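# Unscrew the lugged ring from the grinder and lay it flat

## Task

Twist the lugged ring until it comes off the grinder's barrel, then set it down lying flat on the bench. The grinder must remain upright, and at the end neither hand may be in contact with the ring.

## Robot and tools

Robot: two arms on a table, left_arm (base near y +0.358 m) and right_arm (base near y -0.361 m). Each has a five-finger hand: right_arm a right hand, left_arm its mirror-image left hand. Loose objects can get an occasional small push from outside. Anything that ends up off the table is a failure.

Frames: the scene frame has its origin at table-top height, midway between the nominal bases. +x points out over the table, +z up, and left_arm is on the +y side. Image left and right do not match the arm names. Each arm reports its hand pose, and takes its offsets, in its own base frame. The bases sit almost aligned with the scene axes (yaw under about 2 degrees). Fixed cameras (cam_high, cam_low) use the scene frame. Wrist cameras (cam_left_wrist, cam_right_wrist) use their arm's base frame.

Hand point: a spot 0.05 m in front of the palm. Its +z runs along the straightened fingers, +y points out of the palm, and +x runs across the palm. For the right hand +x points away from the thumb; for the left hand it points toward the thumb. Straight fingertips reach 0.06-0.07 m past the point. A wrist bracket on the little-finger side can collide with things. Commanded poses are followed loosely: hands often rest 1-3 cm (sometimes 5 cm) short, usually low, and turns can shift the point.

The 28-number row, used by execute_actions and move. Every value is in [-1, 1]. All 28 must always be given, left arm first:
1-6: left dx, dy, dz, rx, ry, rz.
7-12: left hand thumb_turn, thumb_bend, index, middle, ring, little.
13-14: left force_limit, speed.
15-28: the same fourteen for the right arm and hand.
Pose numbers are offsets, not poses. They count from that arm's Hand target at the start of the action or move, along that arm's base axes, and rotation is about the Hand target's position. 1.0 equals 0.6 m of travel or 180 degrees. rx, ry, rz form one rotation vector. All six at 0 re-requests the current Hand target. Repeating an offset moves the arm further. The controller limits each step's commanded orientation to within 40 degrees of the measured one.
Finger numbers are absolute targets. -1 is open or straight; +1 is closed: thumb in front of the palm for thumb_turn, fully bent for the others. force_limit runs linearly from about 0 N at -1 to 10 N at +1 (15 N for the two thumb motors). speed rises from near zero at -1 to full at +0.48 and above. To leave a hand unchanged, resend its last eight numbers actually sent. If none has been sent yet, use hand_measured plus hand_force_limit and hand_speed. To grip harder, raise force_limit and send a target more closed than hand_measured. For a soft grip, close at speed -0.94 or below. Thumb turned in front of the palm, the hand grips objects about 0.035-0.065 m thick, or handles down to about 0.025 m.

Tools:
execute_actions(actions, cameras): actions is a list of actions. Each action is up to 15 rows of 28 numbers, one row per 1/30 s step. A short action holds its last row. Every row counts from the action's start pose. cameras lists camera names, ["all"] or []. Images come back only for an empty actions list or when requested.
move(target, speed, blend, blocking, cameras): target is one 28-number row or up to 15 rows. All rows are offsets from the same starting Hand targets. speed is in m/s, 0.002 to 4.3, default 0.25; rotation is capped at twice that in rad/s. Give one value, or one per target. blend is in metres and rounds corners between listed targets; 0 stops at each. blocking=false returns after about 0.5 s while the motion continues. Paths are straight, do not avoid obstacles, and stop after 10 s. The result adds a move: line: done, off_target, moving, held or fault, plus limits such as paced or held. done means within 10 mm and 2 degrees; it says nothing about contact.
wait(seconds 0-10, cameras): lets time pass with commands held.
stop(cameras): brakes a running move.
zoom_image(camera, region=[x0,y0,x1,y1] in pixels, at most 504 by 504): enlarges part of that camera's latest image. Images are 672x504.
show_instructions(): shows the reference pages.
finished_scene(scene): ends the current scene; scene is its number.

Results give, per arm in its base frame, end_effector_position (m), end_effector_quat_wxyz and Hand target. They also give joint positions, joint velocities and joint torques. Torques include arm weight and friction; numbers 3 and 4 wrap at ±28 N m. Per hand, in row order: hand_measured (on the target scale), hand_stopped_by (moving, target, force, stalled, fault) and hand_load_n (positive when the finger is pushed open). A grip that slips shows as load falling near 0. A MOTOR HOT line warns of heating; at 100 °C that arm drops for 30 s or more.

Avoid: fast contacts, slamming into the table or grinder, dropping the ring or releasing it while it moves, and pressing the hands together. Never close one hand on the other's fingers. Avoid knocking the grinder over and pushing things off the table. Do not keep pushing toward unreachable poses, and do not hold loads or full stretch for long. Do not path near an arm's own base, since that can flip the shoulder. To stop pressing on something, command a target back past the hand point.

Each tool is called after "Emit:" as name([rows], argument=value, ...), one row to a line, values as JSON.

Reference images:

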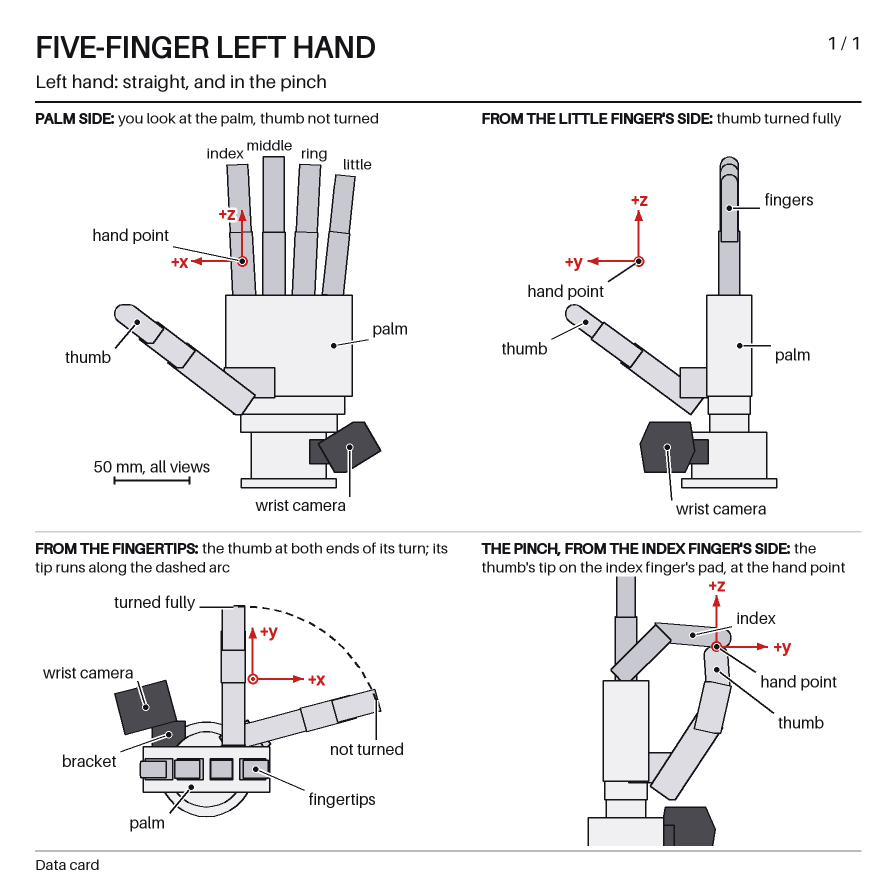

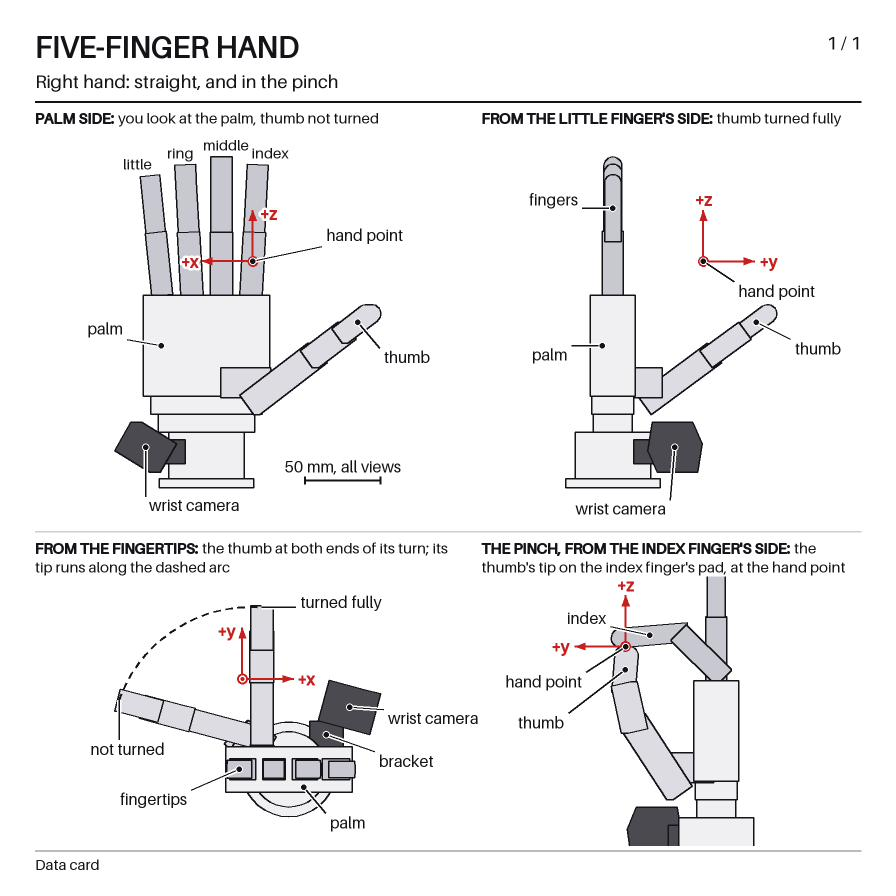

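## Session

Emit:
execute_actions(actions=[])

Emit:
zoom_image(camera="cam_high", region=[250, 80, 500, 280])

Scene clock: 0.00 s.
left_arm: end_effector_position=(+0.1343, -0.4767, +0.2439) hand_measured=(-1.000, -1.000, -1.000, -1.000, -1.000, -1.000) hand_load_n=(+0.0, +0.5, +0.0, +0.0, -0.5, +0.0) hand_stopped_by=(target, target, target, target, target, target) hand_force_limit=0.00 hand_speed=-0.80 end_effector_quat_wxyz=(+0.087, +0.355, +0.744, -0.559) | right_arm: end_effector_position=(+0.4045, +0.1211, +0.3566) hand_measured=(-1.000, -1.000, -1.000, -1.000, -1.000, -1.000) hand_load_n=(+0.0, +0.0, +0.0, +0.0, +0.0, -0.5) hand_stopped_by=(target, target, target, target, target, target) hand_force_limit=0.00 hand_speed=-0.80 end_effector_quat_wxyz=(+0.217, -0.033, +0.969, -0.116)
Joint positions: left_arm=[-1.083 1.154 0.909 -0.251 0.714 0.94] | right_arm=[0.329 1.112 1.371 -1.463 0.344 1.768]
Joint velocities: within noise
Joint torques (N m): no reading
Heat: left arm: hottest elbow 30 °C; right arm: hottest elbow 27 °C.
Hand target: left_arm +0.1379, -0.4854, +0.2665; +0.103, +0.363, +0.728, -0.572 | right_arm +0.4106, +0.1216, +0.3720; +0.236, -0.026, +0.965, -0.113
camera_calibration:
cam_left_wrist: T_world_to_cam=[[-0.804486, 0.0285082, 0.593287, -0.023688], [-0.285662, 0.857176, -0.42854, 0.545164], [-0.520769, -0.514234, -0.681442, 0.104617], [0, 0, 0, 1]] pos_world=[0.191157, -0.412829, 0.318969]
cam_right_wrist: T_world_to_cam=[[-0.247221, 0.898169, -0.363559, 0.122621], [0.493084, 0.439606, 0.750743, -0.527569], [0.834116, 0.00633403, -0.551553, -0.0355031], [0, 0, 0, 1]] pos_world=[0.320064, 0.122012, 0.421067]

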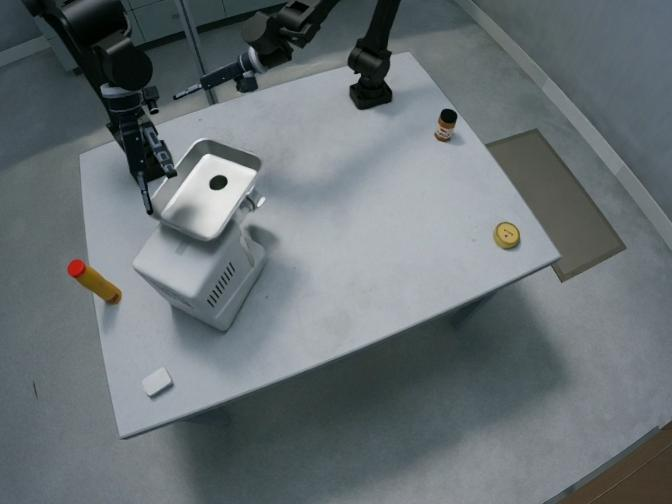

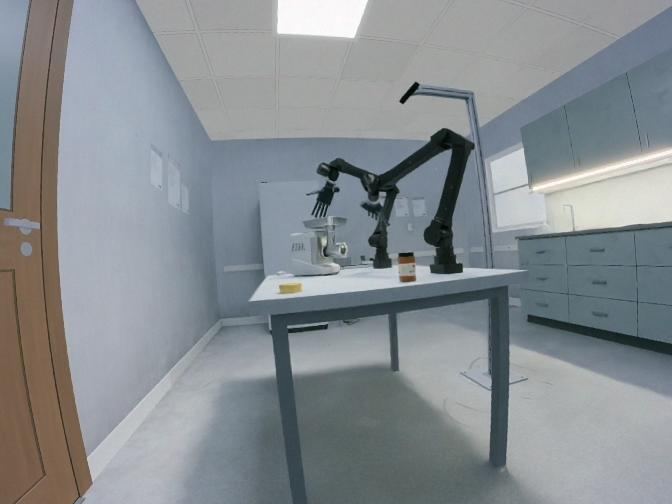

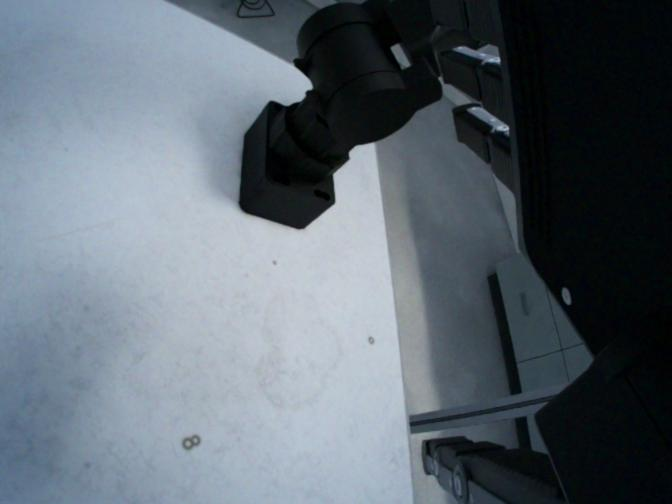

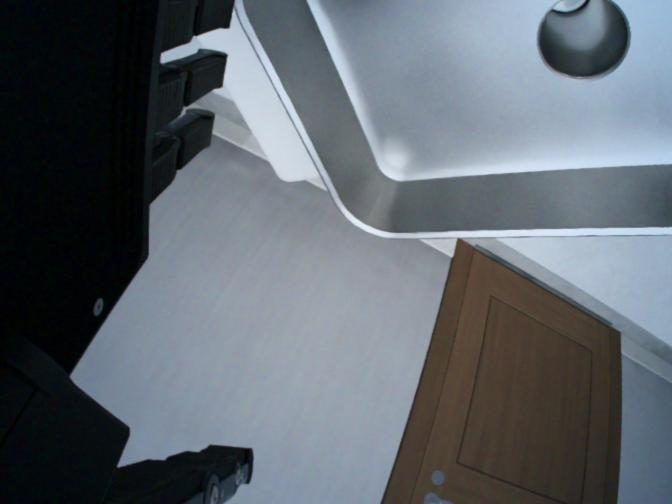

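Scaled by 2.016.

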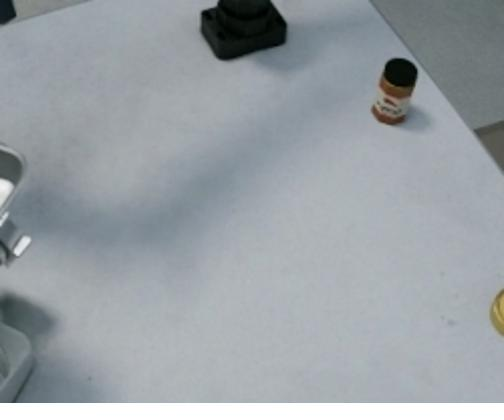

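Emit:
zoom_image(camera="cam_high", region=[120, 120, 300, 340])

Emit:
zoom_image(camera="cam_low", region=[270, 150, 400, 290])

Scaled by 2.291.

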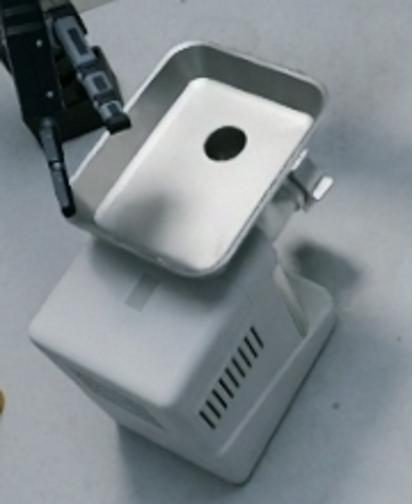

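Scaled by 3.600.

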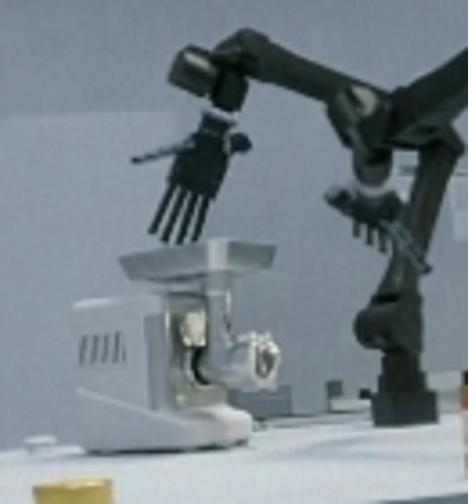

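Emit:
move([
  [0.1035,0.2257,-0.0942,-0.0683,-0.1472,-0.0329,1,-1,-0.7,-1,-1,-1,-0.5,0.3,0,0,0,0,0,0,-1,-1,-1,-1,-1,-1,0,-0.8],
  [0.2935,0.1657,-0.2392,-0.1367,-0.2944,-0.0658,1,-1,-0.7,-1,-1,-1,-0.5,0.3,0,0,0,0,0,0,-1,-1,-1,-1,-1,-1,0,-0.8],
], speed=0.35, blend=[0.05,0], cameras=["cam_high","cam_left_wrist"])

Scene clock: 9.77 s.
left_arm: end_effector_position=(+0.2984, -0.3778, +0.1035) hand_measured=(+1.000, -1.000, -0.700, -1.000, -1.000, -1.000) hand_load_n=(+0.0, +0.0, +0.0, +0.0, +0.0, +0.0) hand_stopped_by=(target, target, target, target, target, target) hand_force_limit=-0.50 hand_speed=0.30 end_effector_quat_wxyz=(+0.402, +0.610, +0.460, -0.505) | right_arm: end_effector_position=(+0.4045, +0.1211, +0.3566) hand_measured=(-1.000, -1.000, -1.000, -1.000, -1.000, -1.000) hand_load_n=(+0.0, +0.0, -0.5, +0.0, +0.0, +0.0) hand_stopped_by=(target, target, target, target, target, target) hand_force_limit=0.00 hand_speed=-0.80 end_effector_quat_wxyz=(+0.217, -0.033, +0.969, -0.116)
Joint positions: left_arm=[-0.565 1.481 0.518 0.464 1.217 2.07] | right_arm=[0.329 1.112 1.371 -1.463 0.344 1.768]
Joint torques (N m): left_arm=[-0.44 -5.71 7.28 1.68 0.56 0.1] | right_arm=[-1.9 -7.77 10.58 1.21 0.27 -0.08]
Heat: left arm: hottest elbow 32 °C; right arm: hottest elbow 27 °C.
Hand target: left_arm +0.3141, -0.3859, +0.1229; +0.429, +0.619, +0.433, -0.496 | right_arm +0.4106, +0.1216, +0.3720; +0.236, -0.026, +0.965, -0.113
Off the commanded pose: left_arm 0.026 m, 5 deg | right_arm 0.017 m, 2 deg.
move: off_target (left_arm, right_arm)
camera_calibration:
cam_left_wrist: T_world_to_cam=[[-0.899945, 0.309951, -0.306644, 0.416725], [0.434056, 0.570487, -0.697237, 0.151891], [-0.0411728, -0.760575, -0.647943, -0.0943872], [0, 0, 0, 1]] pos_world=[0.305214, -0.287604, 0.172532]
Images, in order (width x height): cam_high 672x504, cam_left_wrist 672x504.

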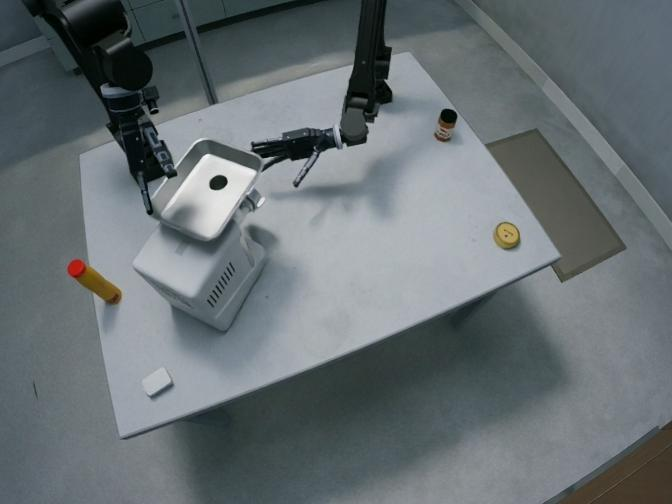

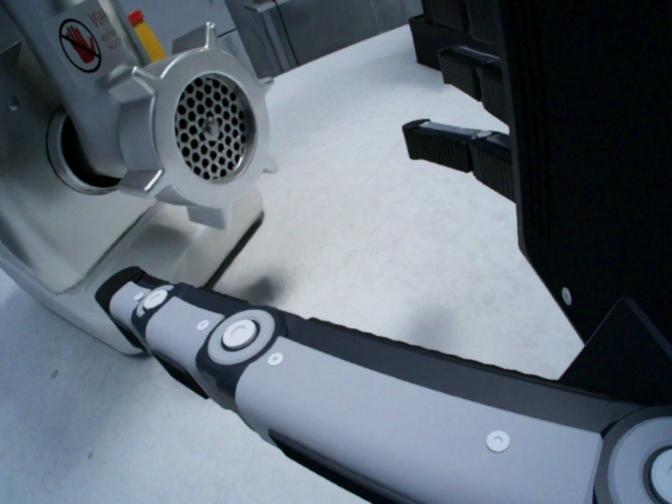

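Emit:
zoom_image(camera="cam_left_wrist", region=[90, 10, 300, 250])

Scaled by 2.100 from the camera's 672x504 image, which has a finer 960x720 frame.

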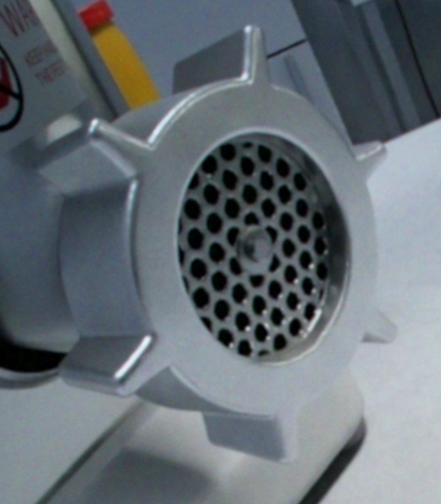

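Emit:
move([
  [0.0163,-0.104,0.0165,0,0,0,1,-1,-0.7,-1,-1,-1,-0.5,0.3,0,0,0,0,0,0,-1,-1,-1,-1,-1,-1,0,-0.8],
  [0.0587,-0.1555,0.0165,0,0,0,1,-1,-0.7,-1,-1,-1,-0.5,0.3,0,0,0,0,0,0,-1,-1,-1,-1,-1,-1,0,-0.8],
], speed=[0.15,0.12], blend=[0.01,0], cameras=["cam_left_wrist"])

Scene clock: 15.77 s.
left_arm: end_effector_position=(+0.3396, -0.4646, +0.1126) hand_measured=(+1.000, -1.000, -0.700, -1.000, -1.000, -1.000) hand_load_n=(+0.0, +0.0, +0.0, +0.0, +0.0, +0.0) hand_stopped_by=(target, target, target, target, target, target) hand_force_limit=-0.50 hand_speed=0.30 end_effector_quat_wxyz=(+0.410, +0.616, +0.454, -0.497) | right_arm: end_effector_position=(+0.4045, +0.1211, +0.3566) hand_measured=(-1.000, -1.000, -1.000, -1.000, -1.000, -1.000) hand_load_n=(+0.0, +0.0, +0.5, +0.0, +0.0, +0.0) hand_stopped_by=(target, target, target, target, target, target) hand_force_limit=0.00 hand_speed=-0.80 end_effector_quat_wxyz=(+0.217, -0.033, +0.969, -0.116)
Joint positions: left_arm=[-0.689 1.649 0.737 0.528 1.097 1.971] | right_arm=[0.329 1.112 1.371 -1.463 0.344 1.768]
Joint torques (N m): left_arm=[-1.96 -8.06 8.01 1.89 0.11 -0.23] | right_arm=[-1.9 -7.82 10.59 1.21 0.27 -0.09]
Heat: left arm: hottest elbow 32 °C; right arm: hottest elbow 28 °C.
Hand target: left_arm +0.3492, -0.4792, +0.1327; +0.429, +0.619, +0.433, -0.496 | right_arm +0.4106, +0.1216, +0.3720; +0.236, -0.026, +0.965, -0.113
Off the commanded pose: left_arm 0.027 m, 3 deg | right_arm 0.017 m, 2 deg.
move: off_target (left_arm, right_arm)
camera_calibration:
cam_left_wrist: T_world_to_cam=[[-0.891337, 0.308158, -0.332502, 0.482671], [0.45281, 0.569636, -0.685914, 0.181741], [-0.0219648, -0.761941, -0.647274, -0.160036], [0, 0, 0, 1]] pos_world=[0.344413, -0.374203, 0.181561]
Images, in order (width x height): cam_left_wrist 672x504.

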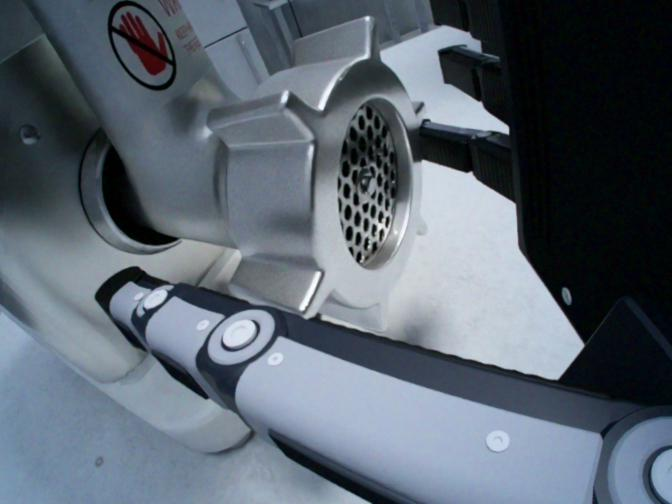

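Emit:
move([
  [-0.0083,-0.015,0.01,0,0,0,1,-1,-0.7,-1,-1,-1,-0.4,0.3,0,0,0,0,0,0,-1,-1,-1,-1,-1,-1,0,-0.8],
  [-0.0083,-0.015,0.01,0,0,0,1,-0.6,-0.3,-1,-1,-1,-0.4,-0.9,0,0,0,0,0,0,-1,-1,-1,-1,-1,-1,0,-0.8],
], speed=0.12, cameras=["cam_left_wrist"])

Scene clock: 20.43 s.
left_arm: end_effector_position=(+0.3303, -0.4755, +0.1110) hand_measured=(+1.000, -0.830, -0.376, -1.000, -1.000, -1.000) hand_load_n=(-1.0, +4.5, +4.0, +0.0, +0.0, +0.0) hand_stopped_by=(target, force, force, target, target, target) hand_force_limit=-0.40 hand_speed=-0.90 end_effector_quat_wxyz=(+0.401, +0.616, +0.458, -0.501) | right_arm: end_effector_position=(+0.4045, +0.1211, +0.3566) hand_measured=(-1.000, -1.000, -1.000, -1.000, -1.000, -1.000) hand_load_n=(+0.0, +0.0, +0.0, +0.0, +0.0, +0.0) hand_stopped_by=(target, target, target, target, target, target) hand_force_limit=0.00 hand_speed=-0.80 end_effector_quat_wxyz=(+0.217, -0.033, +0.969, -0.116)
Joint positions: left_arm=[-0.72 1.652 0.743 0.528 1.076 1.946] | right_arm=[0.329 1.112 1.371 -1.463 0.344 1.768]
Joint torques (N m): left_arm=[-1.26 -9.23 8.21 1.8 0.11 -0.15] | right_arm=[-1.96 -7.88 10.58 1.21 0.26 -0.09]
Heat: left arm: hottest elbow 32 °C; right arm: hottest elbow 28 °C.
Hand target: left_arm +0.3443, -0.4882, +0.1388; +0.429, +0.619, +0.433, -0.496 | right_arm +0.4106, +0.1216, +0.3720; +0.236, -0.026, +0.965, -0.113
Off the commanded pose: left_arm 0.034 m, 4 deg | right_arm 0.017 m, 2 deg.
move: off_target (left_arm, right_arm); target 2's new numbers were sent with left_arm's hand 0.031 m and 4 deg from that target
camera_calibration:
cam_left_wrist: T_world_to_cam=[[-0.894242, 0.317831, -0.315143, 0.480806], [0.445989, 0.573341, -0.687294, 0.195279], [-0.0377585, -0.755158, -0.654455, -0.160276], [0, 0, 0, 1]] pos_world=[0.336813, -0.385811, 0.180844]
Images, in order (width x height): cam_left_wrist 672x504.

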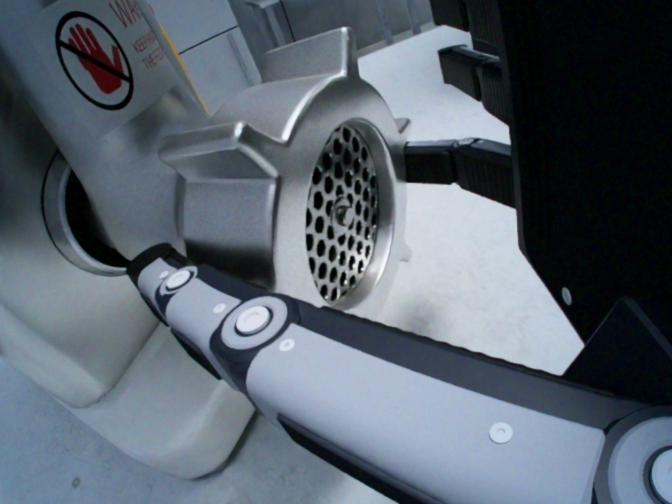

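Emit:
move([
  [0,0,0,0,0,0,1,-1,-0.7,-1,-1,-1,-0.4,0.3,0,0,0,0,0,0,-1,-1,-1,-1,-1,-1,0,-0.8],
  [-0.0335,0.0372,0,0,0,0,1,-1,-0.7,-1,-1,-1,-0.4,0.3,0,0,0,0,0,0,-1,-1,-1,-1,-1,-1,0,-0.8],
  [0.0133,-0.0077,-0.0038,0,0,0,1,-1,-0.7,-1,-1,-1,-0.4,0.3,0,0,0,0,0,0,-1,-1,-1,-1,-1,-1,0,-0.8],
  [0.0133,-0.0077,-0.0038,0,0,0,1,-0.6,-0.3,-1,-1,-1,-0.4,-0.9,0,0,0,0,0,0,-1,-1,-1,-1,-1,-1,0,-0.8],
], speed=[0.15,0.2,0.15,0.15], cameras=["cam_left_wrist"])

Scene clock: 25.77 s.
left_arm: end_effector_position=(+0.3297, -0.4842, +0.1156) hand_measured=(+1.000, -0.894, -0.516, -1.000, -1.000, -1.000) hand_load_n=(+0.5, +5.0, +5.5, +0.0, +0.0, +0.0) hand_stopped_by=(target, force, force, target, target, target) hand_force_limit=-0.40 hand_speed=-0.90 end_effector_quat_wxyz=(+0.402, +0.620, +0.443, -0.507) | right_arm: end_effector_position=(+0.4045, +0.1211, +0.3566) hand_measured=(-1.000, -1.000, -1.000, -1.000, -1.000, -1.000) hand_load_n=(+0.0, +0.0, +0.0, +0.0, +0.0, +0.0) hand_stopped_by=(target, target, target, target, target, target) hand_force_limit=0.00 hand_speed=-0.80 end_effector_quat_wxyz=(+0.217, -0.033, +0.969, -0.116)
Joint positions: left_arm=[-0.727 1.668 0.764 0.54 1.097 1.946] | right_arm=[0.329 1.112 1.371 -1.463 0.344 1.768]
Joint torques (N m): left_arm=[-0.32 -8.7 8.42 1.25 -0.09 -0.13] | right_arm=[-1.9 -7.82 10.59 1.2 0.27 -0.09]
Heat: left arm: hottest elbow 32 °C; right arm: hottest elbow 29 °C.
Hand target: left_arm +0.3522, -0.4929, +0.1364; +0.429, +0.619, +0.433, -0.496 | right_arm +0.4106, +0.1216, +0.3720; +0.236, -0.026, +0.965, -0.113
Off the commanded pose: left_arm 0.032 m, 4 deg | right_arm 0.017 m, 2 deg.
move: off_target (left_arm, right_arm); target 4's new numbers were sent with left_arm's hand 0.028 m and 3 deg from that target
camera_calibration:
cam_left_wrist: T_world_to_cam=[[-0.882903, 0.335653, -0.328358, 0.490979], [0.466613, 0.54902, -0.693433, 0.185784], [-0.0524778, -0.765451, -0.641351, -0.165574], [0, 0, 0, 1]] pos_world=[0.338109, -0.393537, 0.183854]
Images, in order (width x height): cam_left_wrist 672x504.

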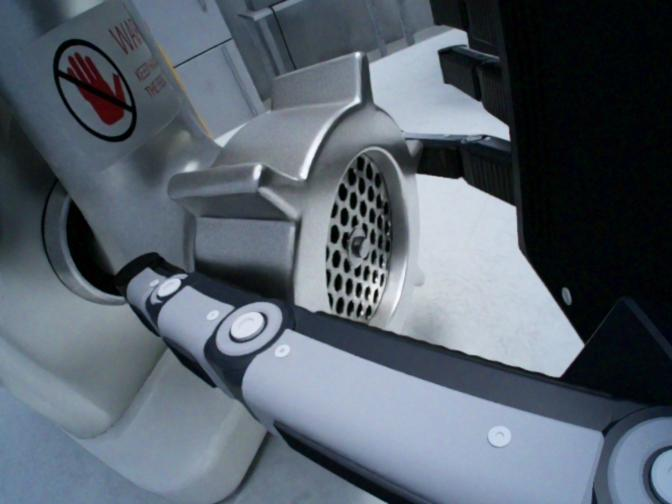

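Emit:
move([
  [0.002,0.0045,-0.0188,-0.1115,0.1238,0,1,-0.6,-0.3,-1,-1,-1,-0.4,-0.9,0,0,0,0,0,0,-1,-1,-1,-1,-1,-1,0,-0.8],
], speed=0.12, cameras=["cam_left_wrist"])

Scene clock: 29.57 s.
left_arm: end_effector_position=(+0.3432, -0.4870, +0.1198) hand_measured=(+1.000, -0.892, -0.516, -1.000, -1.000, -1.000) hand_load_n=(-2.5, -0.5, +0.5, +0.0, +0.0, +0.0) hand_stopped_by=(target, force, force, target, target, target) hand_force_limit=-0.40 hand_speed=-0.90 end_effector_quat_wxyz=(-0.420, -0.462, -0.449, +0.639) | right_arm: end_effector_position=(+0.4045, +0.1211, +0.3566) hand_measured=(-1.000, -1.000, -1.000, -1.000, -1.000, -1.000) hand_load_n=(+0.0, +0.0, +0.0, +0.0, +0.0, +0.0) hand_stopped_by=(target, target, target, target, target, target) hand_force_limit=0.00 hand_speed=-0.80 end_effector_quat_wxyz=(+0.217, -0.033, +0.969, -0.116)
Joint positions: left_arm=[-0.699 1.951 0.761 1.547 1.062 1.066] | right_arm=[0.329 1.112 1.371 -1.463 0.344 1.768]
Joint torques (N m): left_arm=[-0.85 -9.23 5.04 1.14 -0.88 -0.34] | right_arm=[-1.85 -7.82 10.58 1.21 0.27 -0.09]
Heat: left arm: hottest elbow 32 °C; right arm: hottest elbow 29 °C.
Hand target: left_arm +0.3534, -0.4901, +0.1251; -0.438, -0.428, -0.415, +0.673 | right_arm +0.4106, +0.1216, +0.3720; +0.236, -0.026, +0.965, -0.113
Off the commanded pose: left_arm 0.012 m, 7 deg | right_arm 0.017 m, 2 deg.
joint sent to its limit (left arm) — joint 4 (wrist pitch), upper limit. The joint targets are off in orientation, not in position.
move: off_target (left_arm, right_arm)
camera_calibration:
cam_left_wrist: T_world_to_cam=[[-0.96952, 0.221029, -0.105721, 0.452397], [0.180912, 0.35481, -0.917268, 0.214276], [-0.165232, -0.908436, -0.383982, -0.226079], [0, 0, 0, 1]] pos_world=[0.362488, -0.381399, 0.157566]
Images, in order (width x height): cam_left_wrist 672x504.

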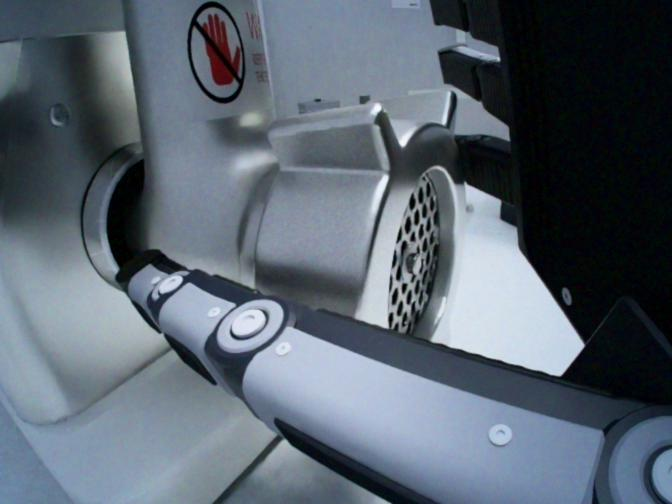

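Emit:
move([
  [0,0,0,0,0,0,1,-1,-0.7,-1,-1,-1,-0.4,0.4,0,0,0,0,0,0,-1,-1,-1,-1,-1,-1,0,-0.8],
  [-0.0558,0.0619,0,0,0,0,1,-1,-0.7,-1,-1,-1,-0.4,0.4,0,0,0,0,0,0,-1,-1,-1,-1,-1,-1,0,-0.8],
  [-0.0437,0.0463,0.012,0.1115,-0.1238,0,1,-1,-0.7,-1,-1,-1,-0.4,0.4,0,0,0,0,0,0,-1,-1,-1,-1,-1,-1,0,-0.8],
  [0.001,-0.0032,0.012,0.1115,-0.1238,0,1,-1,-0.7,-1,-1,-1,-0.4,0.4,0,0,0,0,0,0,-1,-1,-1,-1,-1,-1,0,-0.8],
], speed=[0.15,0.25,0.25,0.15], blend=[0,0.01,0,0], cameras=["cam_left_wrist"])

Scene clock: 35.37 s.
left_arm: end_effector_position=(+0.3426, -0.4772, +0.1115) hand_measured=(+1.000, -1.000, -0.700, -1.000, -1.000, -1.000) hand_load_n=(+0.0, +0.0, +0.5, +0.0, +0.0, +0.0) hand_stopped_by=(target, target, target, target, target, target) hand_force_limit=-0.40 hand_speed=0.40 end_effector_quat_wxyz=(+0.410, +0.610, +0.457, -0.502) | right_arm: end_effector_position=(+0.4045, +0.1211, +0.3566) hand_measured=(-1.000, -1.000, -1.000, -1.000, -1.000, -1.000) hand_load_n=(+0.0, +0.0, +0.0, +0.0, +0.0, +0.0) hand_stopped_by=(target, target, target, target, target, target) hand_force_limit=0.00 hand_speed=-0.80 end_effector_quat_wxyz=(+0.217, -0.033, +0.969, -0.116)
Joint positions: left_arm=[-0.707 1.679 0.761 0.569 1.082 1.923] | right_arm=[0.329 1.112 1.371 -1.463 0.344 1.768]
Joint torques (N m): left_arm=[-1.55 -8.64 8.58 0.5 0.12 0.11] | right_arm=[-1.9 -7.82 10.58 1.21 0.27 -0.09]
Heat: left arm: hottest elbow 32 °C; right arm: hottest elbow 30 °C.
Hand target: left_arm +0.3541, -0.4921, +0.1325; +0.429, +0.619, +0.433, -0.495 | right_arm +0.4106, +0.1216, +0.3720; +0.236, -0.026, +0.965, -0.113
Off the commanded pose: left_arm 0.028 m, 4 deg | right_arm 0.017 m, 2 deg.
move: off_target (left_arm, right_arm)
camera_calibration:
cam_left_wrist: T_world_to_cam=[[-0.897723, 0.301769, -0.320981, 0.486718], [0.439653, 0.566909, -0.696649, 0.191267], [-0.0282599, -0.766518, -0.641601, -0.171021], [0, 0, 0, 1]] pos_world=[0.348014, -0.386398, 0.179746]
Images, in order (width x height): cam_left_wrist 672x504.

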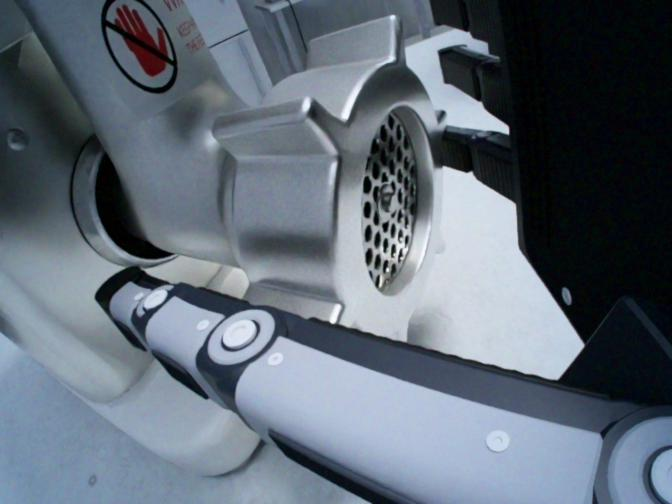

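Emit:
move([
  [0,0,0.0133,0,0,0,1,-1,-0.7,-1,-1,-1,-0.4,0.4,0,0,0,0,0,0,-1,-1,-1,-1,-1,-1,0,-0.8],
  [0,0,0.0133,0,0,0,1,-0.6,-0.3,-1,-1,-1,-0.4,-0.9,0,0,0,0,0,0,-1,-1,-1,-1,-1,-1,0,-0.8],
], speed=0.15, cameras=["cam_left_wrist"])

Scene clock: 38.57 s.
left_arm: end_effector_position=(+0.3350, -0.4828, +0.1090) hand_measured=(+1.000, -0.818, -0.366, -1.000, -1.000, -1.000) hand_load_n=(+0.5, +5.0, +5.0, +0.0, +0.0, +0.0) hand_stopped_by=(target, force, force, target, target, target) hand_force_limit=-0.40 hand_speed=-0.90 end_effector_quat_wxyz=(+0.397, +0.612, +0.458, -0.508) | right_arm: end_effector_position=(+0.4045, +0.1211, +0.3566) hand_measured=(-1.000, -1.000, -1.000, -1.000, -1.000, -1.000) hand_load_n=(+0.0, +0.0, +0.0, +0.0, +0.0, +0.0) hand_stopped_by=(target, target, target, target, target, target) hand_force_limit=0.00 hand_speed=-0.80 end_effector_quat_wxyz=(+0.217, -0.033, +0.969, -0.116)
Joint positions: left_arm=[-0.722 1.679 0.769 0.539 1.087 1.923] | right_arm=[0.329 1.112 1.371 -1.463 0.344 1.768]
Joint torques (N m): left_arm=[-0.5 -10.4 8.31 0.72 0.11 0.14] | right_arm=[-1.96 -7.77 10.56 1.22 0.27 -0.09]
Heat: left arm: hottest elbow 33 °C; right arm: hottest elbow 30 °C.
Hand target: left_arm +0.3540, -0.4921, +0.1405; +0.429, +0.619, +0.433, -0.496 | right_arm +0.4106, +0.1216, +0.3720; +0.236, -0.026, +0.965, -0.113
Off the commanded pose: left_arm 0.038 m, 5 deg | right_arm 0.017 m, 2 deg.
move: off_target (left_arm, right_arm); target 2's new numbers were sent with left_arm's hand 0.034 m and 4 deg from that target
camera_calibration:
cam_left_wrist: T_world_to_cam=[[-0.897302, 0.323147, -0.300707, 0.488802], [0.438048, 0.567867, -0.69688, 0.197093], [-0.0544329, -0.757036, -0.651102, -0.162661], [0, 0, 0, 1]] pos_world=[0.343413, -0.393018, 0.178427]
Images, in order (width x height): cam_left_wrist 672x504.

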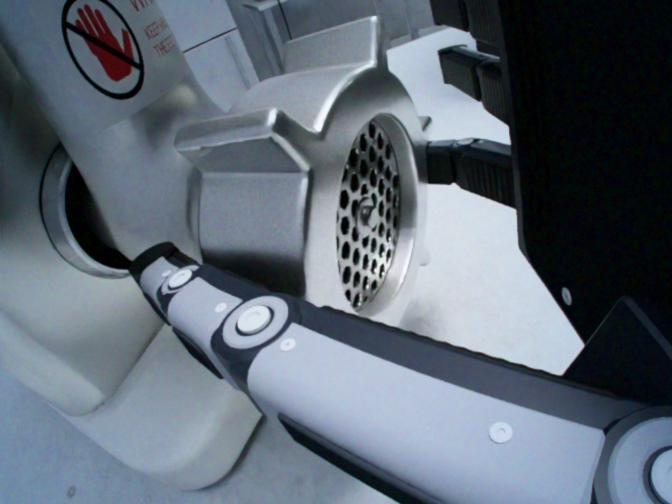

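Emit:
move([
  [-0.0178,0.0077,-0.0458,-0.1115,0.1238,0,1,-0.6,-0.3,-1,-1,-1,-0.4,-0.9,0,0,0,0,0,0,-1,-1,-1,-1,-1,-1,0,-0.8],
], speed=0.12, cameras=["cam_left_wrist"])

Scene clock: 45.30 s.
left_arm: end_effector_position=(+0.3335, -0.4834, +0.1063) hand_measured=(+1.000, -0.818, -0.366, -1.000, -1.000, -1.000) hand_load_n=(-16.5, +5.5, +4.0, +0.0, +0.0, +0.0) hand_stopped_by=(target, force, force, target, target, target) hand_force_limit=-0.40 hand_speed=-0.90 end_effector_quat_wxyz=(-0.438, -0.501, -0.425, +0.614) | right_arm: end_effector_position=(+0.4045, +0.1211, +0.3566) hand_measured=(-1.000, -1.000, -1.000, -1.000, -1.000, -1.000) hand_load_n=(+0.0, +0.0, +0.0, +0.0, +0.5, +0.0) hand_stopped_by=(target, target, target, target, target, target) hand_force_limit=0.00 hand_speed=-0.80 end_effector_quat_wxyz=(+0.217, -0.033, +0.969, -0.116)
Joint positions: left_arm=[-0.704 1.969 0.736 1.537 1.096 1.214] | right_arm=[0.329 1.112 1.371 -1.463 0.344 1.768]
Joint torques (N m): left_arm=[-1.2 -10.05 4.56 1.46 -1.93 -1.41] | right_arm=[-1.96 -7.82 10.59 1.21 0.27 -0.09]
Heat: left arm: hottest elbow 33 °C; right arm: hottest elbow 30 °C.
Hand target: left_arm +0.3433, -0.4875, +0.1130; -0.438, -0.428, -0.415, +0.673 | right_arm +0.4106, +0.1216, +0.3720; +0.236, -0.026, +0.965, -0.113
Off the commanded pose: left_arm 0.013 m, 11 deg | right_arm 0.017 m, 2 deg.
joint sent to its limit (left arm) — joint 4 (wrist pitch), upper limit. The joint targets are off in orientation, not in position.
move: off_target (left_arm, right_arm)
camera_calibration:
cam_left_wrist: T_world_to_cam=[[-0.94878, 0.235702, -0.210384, 0.452053], [0.286093, 0.358437, -0.888636, 0.166015], [-0.134044, -0.903309, -0.407511, -0.234976], [0, 0, 0, 1]] pos_world=[0.349906, -0.378312, 0.146876]
Images, in order (width x height): cam_left_wrist 672x504.

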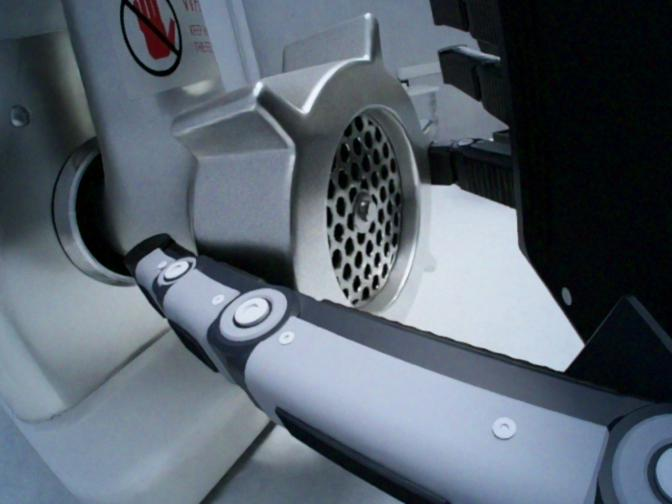

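Emit:
move([
  [0,0,0,0.0446,-0.0495,0,1,-0.6,-0.3,-1,-1,-1,-0.4,-0.9,0,0,0,0,0,0,-1,-1,-1,-1,-1,-1,0,-0.8],
  [0,0,0,0.0446,-0.0495,0,1,-1,-0.7,-1,-1,-1,-0.4,0.4,0,0,0,0,0,0,-1,-1,-1,-1,-1,-1,0,-0.8],
  [-0.0669,0.0743,0,0.0446,-0.0495,0,0.7,-1,-1,0.95,0.95,0.95,-0.4,0.45,0,0,0,0,0,0,-1,-1,-1,-1,-1,-1,0,-0.8],
  [0.0145,0.2758,0.0133,0.0807,0.0738,0.2945,0.7,-1,-1,0.95,0.95,0.95,-0.4,0.45,0,0,0,0,0,0,-1,-1,-1,-1,-1,-1,0,-0.8],
], speed=[0.2,0.2,0.25,0.35], cameras=["cam_left_wrist"])

Scene clock: 53.83 s.
left_arm: end_effector_position=(+0.3526, -0.3167, +0.1133) hand_measured=(+0.700, -1.000, -1.000, +0.950, +0.950, +0.950) hand_load_n=(+0.5, +0.0, +0.0, +0.0, +0.0, +0.0) hand_stopped_by=(target, target, target, target, target, target) hand_force_limit=-0.40 hand_speed=0.45 end_effector_quat_wxyz=(+0.585, +0.175, +0.691, -0.387) | right_arm: end_effector_position=(+0.4045, +0.1211, +0.3566) hand_measured=(-1.000, -1.000, -1.000, -1.000, -1.000, -1.000) hand_load_n=(+0.0, +0.0, +0.0, +0.0, +0.0, +0.0) hand_stopped_by=(target, target, target, target, target, target) hand_force_limit=0.00 hand_speed=-0.80 end_effector_quat_wxyz=(+0.217, -0.033, +0.969, -0.116)
Joint positions: left_arm=[-0.827 1.456 0.312 1.128 0.005 1.234] | right_arm=[0.329 1.112 1.371 -1.463 0.344 1.768]
Joint torques (N m): left_arm=[-1.96 -5.83 4.68 0.72 -0.12 -0.22] | right_arm=[-1.96 -7.88 10.59 1.21 0.27 -0.08]
Heat: left arm: hottest elbow 33 °C; right arm: hottest elbow 31 °C.
Hand target: left_arm +0.3521, -0.3220, +0.1210; +0.586, +0.171, +0.686, -0.395 | right_arm +0.4106, +0.1216, +0.3720; +0.236, -0.026, +0.965, -0.113
Off the commanded pose: left_arm 0.009 m, 1 deg | right_arm 0.017 m, 2 deg.
move: off_target (right_arm); target 2's new numbers were sent with left_arm's hand 0.014 m and 1 deg from that target; target 3's new numbers were sent with left_arm's hand 0.016 m and 3 deg from that target
camera_calibration:
cam_left_wrist: T_world_to_cam=[[-0.754441, -0.654977, 0.0427175, 0.0530408], [-0.386663, 0.390905, -0.835276, 0.348491], [0.530388, -0.646683, -0.54817, -0.216117], [0, 0, 0, 1]] pos_world=[0.289391, -0.241245, 0.170351]
Images, in order (width x height): cam_left_wrist 672x504.

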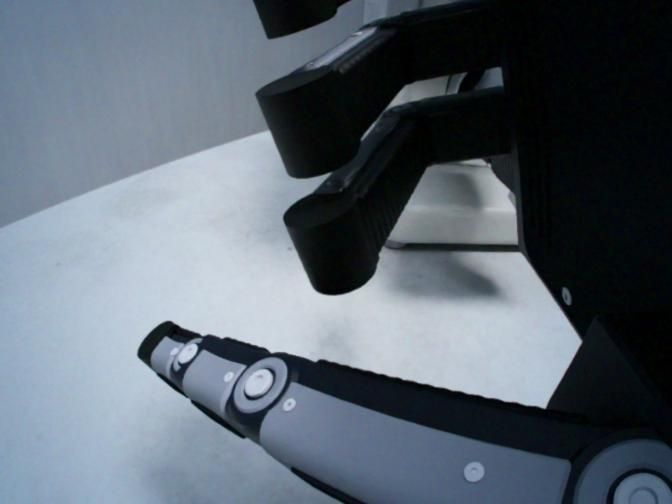

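Emit:
move([
  [0.0543,-0.0697,-0.0033,0,0,0,0.7,-1,-1,0.95,0.95,0.95,-0.4,0.45,0,0,0,0,0,0,-1,-1,-1,-1,-1,-1,0,-0.8],
  [0.0293,-0.0858,-0.0102,0,0,0,0.7,-1,-1,0.95,0.95,0.95,-0.4,0.45,0,0,0,0,0,0,-1,-1,-1,-1,-1,-1,0,-0.8],
  [0.0295,-0.0857,-0.0418,0,0,0,0.7,-1,-1,0.95,0.95,0.95,-0.4,0.45,0,0,0,0,0,0,-1,-1,-1,-1,-1,-1,0,-0.8],
  [0.0197,-0.0945,-0.0708,0,0,0,0.7,-1,-1,0.95,0.95,0.95,-0.4,0.45,0,0,0,0,0,0,-1,-1,-1,-1,-1,-1,0,-0.8],
  [0.0017,-0.1107,-0.0913,0,0,0,0.7,-1,-1,0.95,0.95,0.95,-0.4,0.45,0,0,0,0,0,0,-1,-1,-1,-1,-1,-1,0,-0.8],
  [-0.021,-0.1312,-0.0998,0,0,0,0.7,-1,-1,0.95,0.95,0.95,-0.4,0.45,0,0,0,0,0,0,-1,-1,-1,-1,-1,-1,0,-0.8],
], speed=[0.15,0.07,0.06,0.06,0.06,0.06], blend=[0.006,0.008,0.008,0.008,0.008,0], cameras=["cam_left_wrist","cam_high"])

Emit:
zoom_image(camera="cam_high", region=[220, 150, 340, 250])

Scene clock: 57.27 s.
left_arm: end_effector_position=(+0.3380, -0.3847, +0.0462) hand_measured=(+0.700, -1.000, -1.000, +0.950, +0.950, +0.950) hand_load_n=(+0.0, +0.0, +0.0, +0.0, +0.0, +0.0) hand_stopped_by=(target, target, target, target, target, target) hand_force_limit=-0.40 hand_speed=0.45 end_effector_quat_wxyz=(+0.576, +0.178, +0.705, -0.372) | right_arm: end_effector_position=(+0.4045, +0.1211, +0.3566) hand_measured=(-1.000, -1.000, -1.000, -1.000, -1.000, -1.000) hand_load_n=(+0.0, +0.0, +0.0, +0.0, +0.0, +0.0) hand_stopped_by=(target, target, target, target, target, target) hand_force_limit=0.00 hand_speed=-0.80 end_effector_quat_wxyz=(+0.217, -0.033, +0.969, -0.116)
Joint positions: left_arm=[-1.01 1.798 0.437 1.303 -0.19 1.233] | right_arm=[0.329 1.112 1.371 -1.463 0.344 1.768]
Joint torques (N m): left_arm=[-1.96 -7.12 4.41 2.43 -0.04 -0.2] | right_arm=[-1.9 -7.82 10.58 1.2 0.27 -0.09]
Heat: left arm: hottest elbow 32 °C; right arm: hottest elbow 31 °C.
Hand target: left_arm +0.3394, -0.4007, +0.0611; +0.586, +0.171, +0.686, -0.395 | right_arm +0.4106, +0.1216, +0.3720; +0.236, -0.026, +0.965, -0.113
Off the commanded pose: left_arm 0.022 m, 4 deg | right_arm 0.017 m, 2 deg.
move: off_target (left_arm, right_arm)
camera_calibration:
cam_left_wrist: T_world_to_cam=[[-0.745928, -0.665163, 0.0339249, -0.0059221], [-0.408857, 0.417102, -0.811703, 0.329886], [0.525765, -0.619342, -0.583084, -0.275438], [0, 0, 0, 1]] pos_world=[0.275274, -0.312126, 0.107367]
Images, in order (width x height): cam_high 672x504, cam_left_wrist 672x504.

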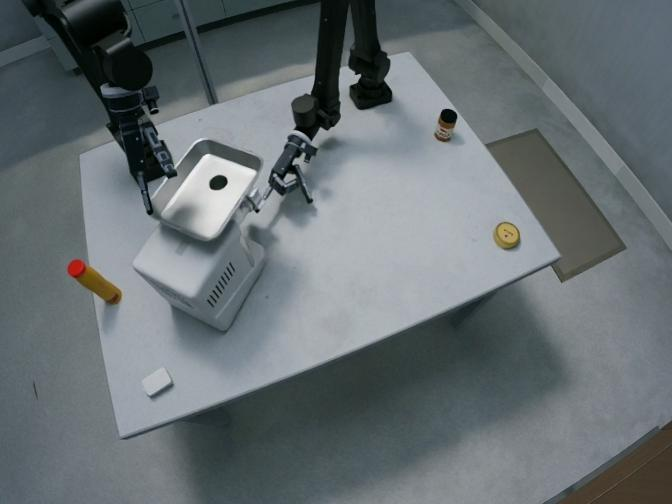

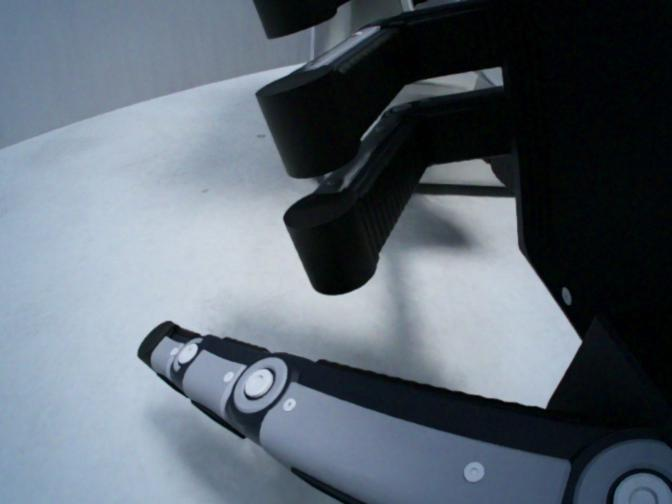

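Scaled by 4.200.

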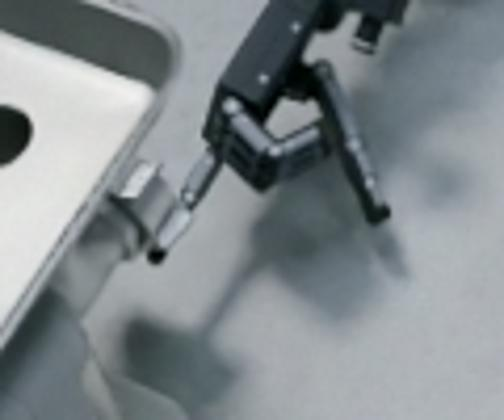

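Emit:
move([
  [-0.0122,-0.0257,0.0198,0,0,0,0.7,-1,-1,0.95,0.95,0.95,-0.4,0.45,0,0,0,0,0,0,-1,-1,-1,-1,-1,-1,0,-0.8],
  [-0.03,-0.0417,0.034,0,0,0,0.7,-1,-1,0.95,0.95,0.95,-0.4,0.45,0,0,0,0,0,0,-1,-1,-1,-1,-1,-1,0,-0.8],
  [-0.0417,-0.0522,0.0558,0,0,0,0.7,-1,-1,0.95,0.95,0.95,-0.4,0.45,0,0,0,0,0,0,-1,-1,-1,-1,-1,-1,0,-0.8],
  [-0.045,-0.0552,0.0815,0,0,0,0.7,-1,-1,0.95,0.95,0.95,-0.4,0.45,0,0,0,0,0,0,-1,-1,-1,-1,-1,-1,0,-0.8],
  [-0.0395,-0.0502,0.1065,0,0,0,0.7,-1,-1,0.95,0.95,0.95,-0.4,0.45,0,0,0,0,0,0,-1,-1,-1,-1,-1,-1,0,-0.8],
  [-0.026,-0.0382,0.1267,0,0,0,0.7,-1,-1,0.95,0.95,0.95,-0.4,0.45,0,0,0,0,0,0,-1,-1,-1,-1,-1,-1,0,-0.8],
  [-0.007,-0.021,0.1385,0,0,0,0.7,-1,-1,0.95,0.95,0.95,-0.4,0.45,0,0,0,0,0,0,-1,-1,-1,-1,-1,-1,0,-0.8],
  [0.0143,-0.0018,0.1398,0,0,0,0.7,-1,-1,0.95,0.95,0.95,-0.4,0.45,0,0,0,0,0,0,-1,-1,-1,-1,-1,-1,0,-0.8],
], speed=0.065, blend=[0.008,0.008,0.008,0.008,0.008,0.008,0.008,0], cameras=["cam_left_wrist","cam_high"])

Emit:
zoom_image(camera="cam_high", region=[220, 150, 340, 250])

Scene clock: 62.23 s.
left_arm: end_effector_position=(+0.3354, -0.3756, +0.0751) hand_measured=(+0.700, -1.000, -1.000, +0.950, +0.950, +0.950) hand_load_n=(+0.0, +0.0, -4.5, +0.0, +0.0, +0.0) hand_stopped_by=(target, target, target, target, target, target) hand_force_limit=-0.40 hand_speed=0.45 end_effector_quat_wxyz=(+0.547, +0.199, +0.738, -0.341) | right_arm: end_effector_position=(+0.4045, +0.1211, +0.3566) hand_measured=(-1.000, -1.000, -1.000, -1.000, -1.000, -1.000) hand_load_n=(+0.0, +0.0, +0.5, +0.0, -0.5, +0.0) hand_stopped_by=(target, target, target, target, target, target) hand_force_limit=0.00 hand_speed=-0.80 end_effector_quat_wxyz=(+0.217, -0.033, +0.969, -0.116)
Joint positions: left_arm=[-1.002 1.556 0.441 0.942 -0.179 1.245] | right_arm=[0.329 1.112 1.371 -1.463 0.344 1.768]
Joint torques (N m): left_arm=[-0.97 -11.75 7.6 2.67 0.34 -0.16] | right_arm=[-1.9 -7.77 10.58 1.21 0.27 -0.09]
Heat: left arm: hottest elbow 32 °C; right arm: hottest elbow 32 °C.
Hand target: left_arm +0.3480, -0.4019, +0.1449; +0.586, +0.171, +0.686, -0.395 | right_arm +0.4106, +0.1216, +0.3720; +0.236, -0.026, +0.965, -0.113
Off the commanded pose: left_arm 0.076 m, 10 deg | right_arm 0.017 m, 2 deg.
move: off_target (left_arm, right_arm); blend cut to 0.0078 m at target 3, 0.0078 m at target 4, 0.0078 m at target 5
camera_calibration:
cam_left_wrist: T_world_to_cam=[[-0.747594, -0.66414, 0.00452765, 0.00032638], [-0.448176, 0.499438, -0.741418, 0.387263], [0.490144, -0.556309, -0.671029, -0.209235], [0, 0, 0, 1]] pos_world=[0.276361, -0.309596, 0.146719]
Images, in order (width x height): cam_high 672x504, cam_left_wrist 672x504.

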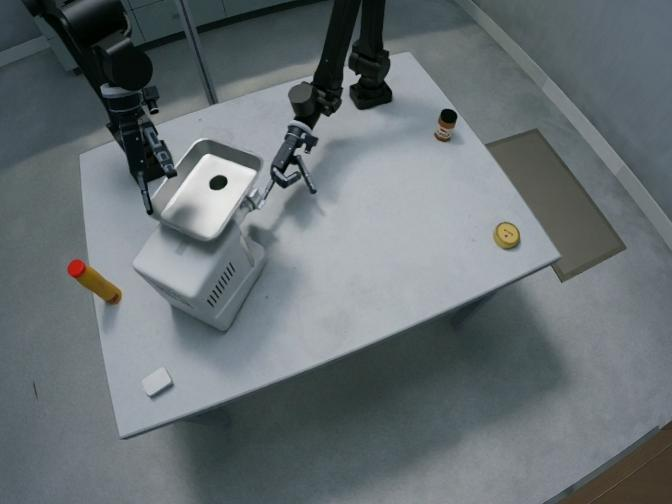

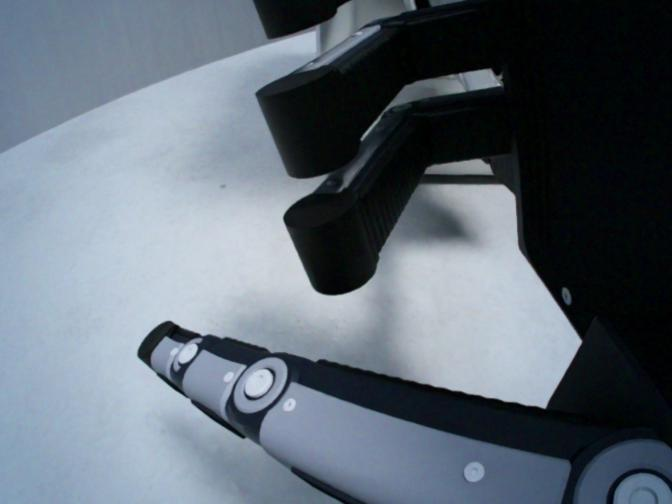

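Scaled by 4.200.

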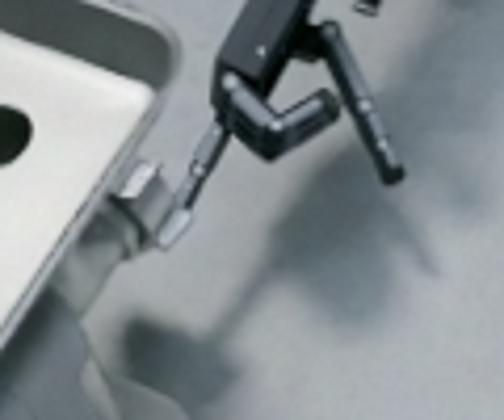

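Emit:
move([
  [-0.021,0.0438,-0.128,0,0,0,0.7,-1,-1,0.95,0.95,0.95,-0.4,0.45,0,0,0,0,0,0,-1,-1,-1,-1,-1,-1,0,-0.8],
  [-0.099,0.1305,-0.128,0,0,0,0.7,-1,-1,0.95,0.95,0.95,-0.4,0.45,0,0,0,0,0,0,-1,-1,-1,-1,-1,-1,0,-0.8],
], speed=[0.2,0.2], blend=[0.01,0], cameras=[])

Emit:
move([
  [0.0323,-0.2107,0.1015,0.0804,-0.1342,-0.3162,1,-1,-1,-0.7,-1,-1,-0.4,0.45,0,0,0,0,0,0,-1,-1,-1,-1,-1,-1,0,-0.8],
], speed=[0.3], cameras=["cam_left_wrist"])

Scene clock: 65.67 s.
left_arm: end_effector_position=(+0.2900, -0.3208, +0.0570) hand_measured=(+0.700, -1.000, -1.000, +0.950, +0.950, +0.950) hand_load_n=(+0.5, +0.0, +0.0, +0.0, +0.0, +0.0) hand_stopped_by=(target, target, target, target, target, target) hand_force_limit=-0.40 hand_speed=0.45 end_effector_quat_wxyz=(+0.577, +0.181, +0.699, -0.382) | right_arm: end_effector_position=(+0.4045, +0.1211, +0.3566) hand_measured=(-1.000, -1.000, -1.000, -1.000, -1.000, -1.000) hand_load_n=(+0.0, +0.0, +0.0, +0.0, +0.0, +0.0) hand_stopped_by=(target, target, target, target, target, target) hand_force_limit=0.00 hand_speed=-0.80 end_effector_quat_wxyz=(+0.217, -0.033, +0.969, -0.116)
Joint positions: left_arm=[-1.025 1.697 0.215 1.439 -0.188 1.231] | right_arm=[0.329 1.112 1.371 -1.463 0.344 1.768]
Joint torques (N m): left_arm=[-1.96 -5.89 1.73 2.32 -0.11 -0.19] | right_arm=[-1.96 -7.82 10.59 1.2 0.28 -0.09]
Heat: left arm: hottest elbow 32 °C; right arm: hottest elbow 32 °C.
Hand target: left_arm +0.2885, -0.3235, +0.0682; +0.586, +0.171, +0.686, -0.395 | right_arm +0.4106, +0.1216, +0.3720; +0.236, -0.026, +0.965, -0.113
Off the commanded pose: left_arm 0.012 m, 3 deg | right_arm 0.017 m, 2 deg.
move: off_target (left_arm, right_arm)
No camera images: "cameras" was empty.

Scene clock: 69.10 s.
left_arm: end_effector_position=(+0.2950, -0.4416, +0.1046) hand_measured=(+1.000, -1.000, -1.000, -0.700, -1.000, -1.000) hand_load_n=(+0.5, +0.0, +0.0, +0.0, +0.0, +0.0) hand_stopped_by=(target, target, target, target, target, target) hand_force_limit=-0.40 hand_speed=0.45 end_effector_quat_wxyz=(+0.406, +0.611, +0.457, -0.503) | right_arm: end_effector_position=(+0.4045, +0.1211, +0.3566) hand_measured=(-1.000, -1.000, -1.000, -1.000, -1.000, -1.000) hand_load_n=(+0.0, +0.0, -0.5, +0.0, +0.0, +0.0) hand_stopped_by=(target, target, target, target, target, target) hand_force_limit=0.00 hand_speed=-0.80 end_effector_quat_wxyz=(+0.217, -0.033, +0.969, -0.116)
Joint positions: left_arm=[-0.715 1.579 0.594 0.631 1.079 1.923] | right_arm=[0.329 1.112 1.371 -1.463 0.344 1.768]
Joint torques (N m): left_arm=[-0.79 -8.23 7.38 0.36 0.43 0.13] | right_arm=[-1.96 -7.82 10.58 1.2 0.27 -0.09]
Heat: left arm: hottest elbow 32 °C; right arm: hottest elbow 32 °C.
Hand target: left_arm +0.3080, -0.4500, +0.1291; +0.429, +0.619, +0.433, -0.496 | right_arm +0.4106, +0.1216, +0.3720; +0.236, -0.026, +0.965, -0.113
Off the commanded pose: left_arm 0.029 m, 4 deg | right_arm 0.017 m, 2 deg.
move: off_target (left_arm, right_arm)
camera_calibration:
cam_left_wrist: T_world_to_cam=[[-0.897031, 0.30802, -0.316954, 0.433134], [0.440622, 0.56732, -0.695701, 0.186979], [-0.0344756, -0.763722, -0.644624, -0.146012], [0, 0, 0, 1]] pos_world=[0.301114, -0.351004, 0.173243]
Images, in order (width x height): cam_left_wrist 672x504.

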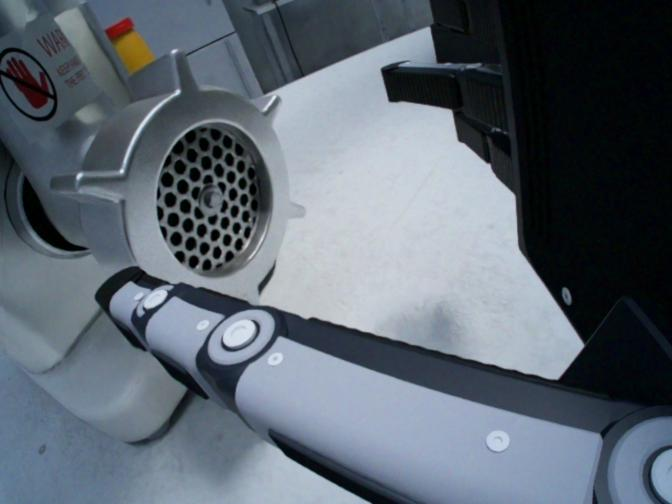

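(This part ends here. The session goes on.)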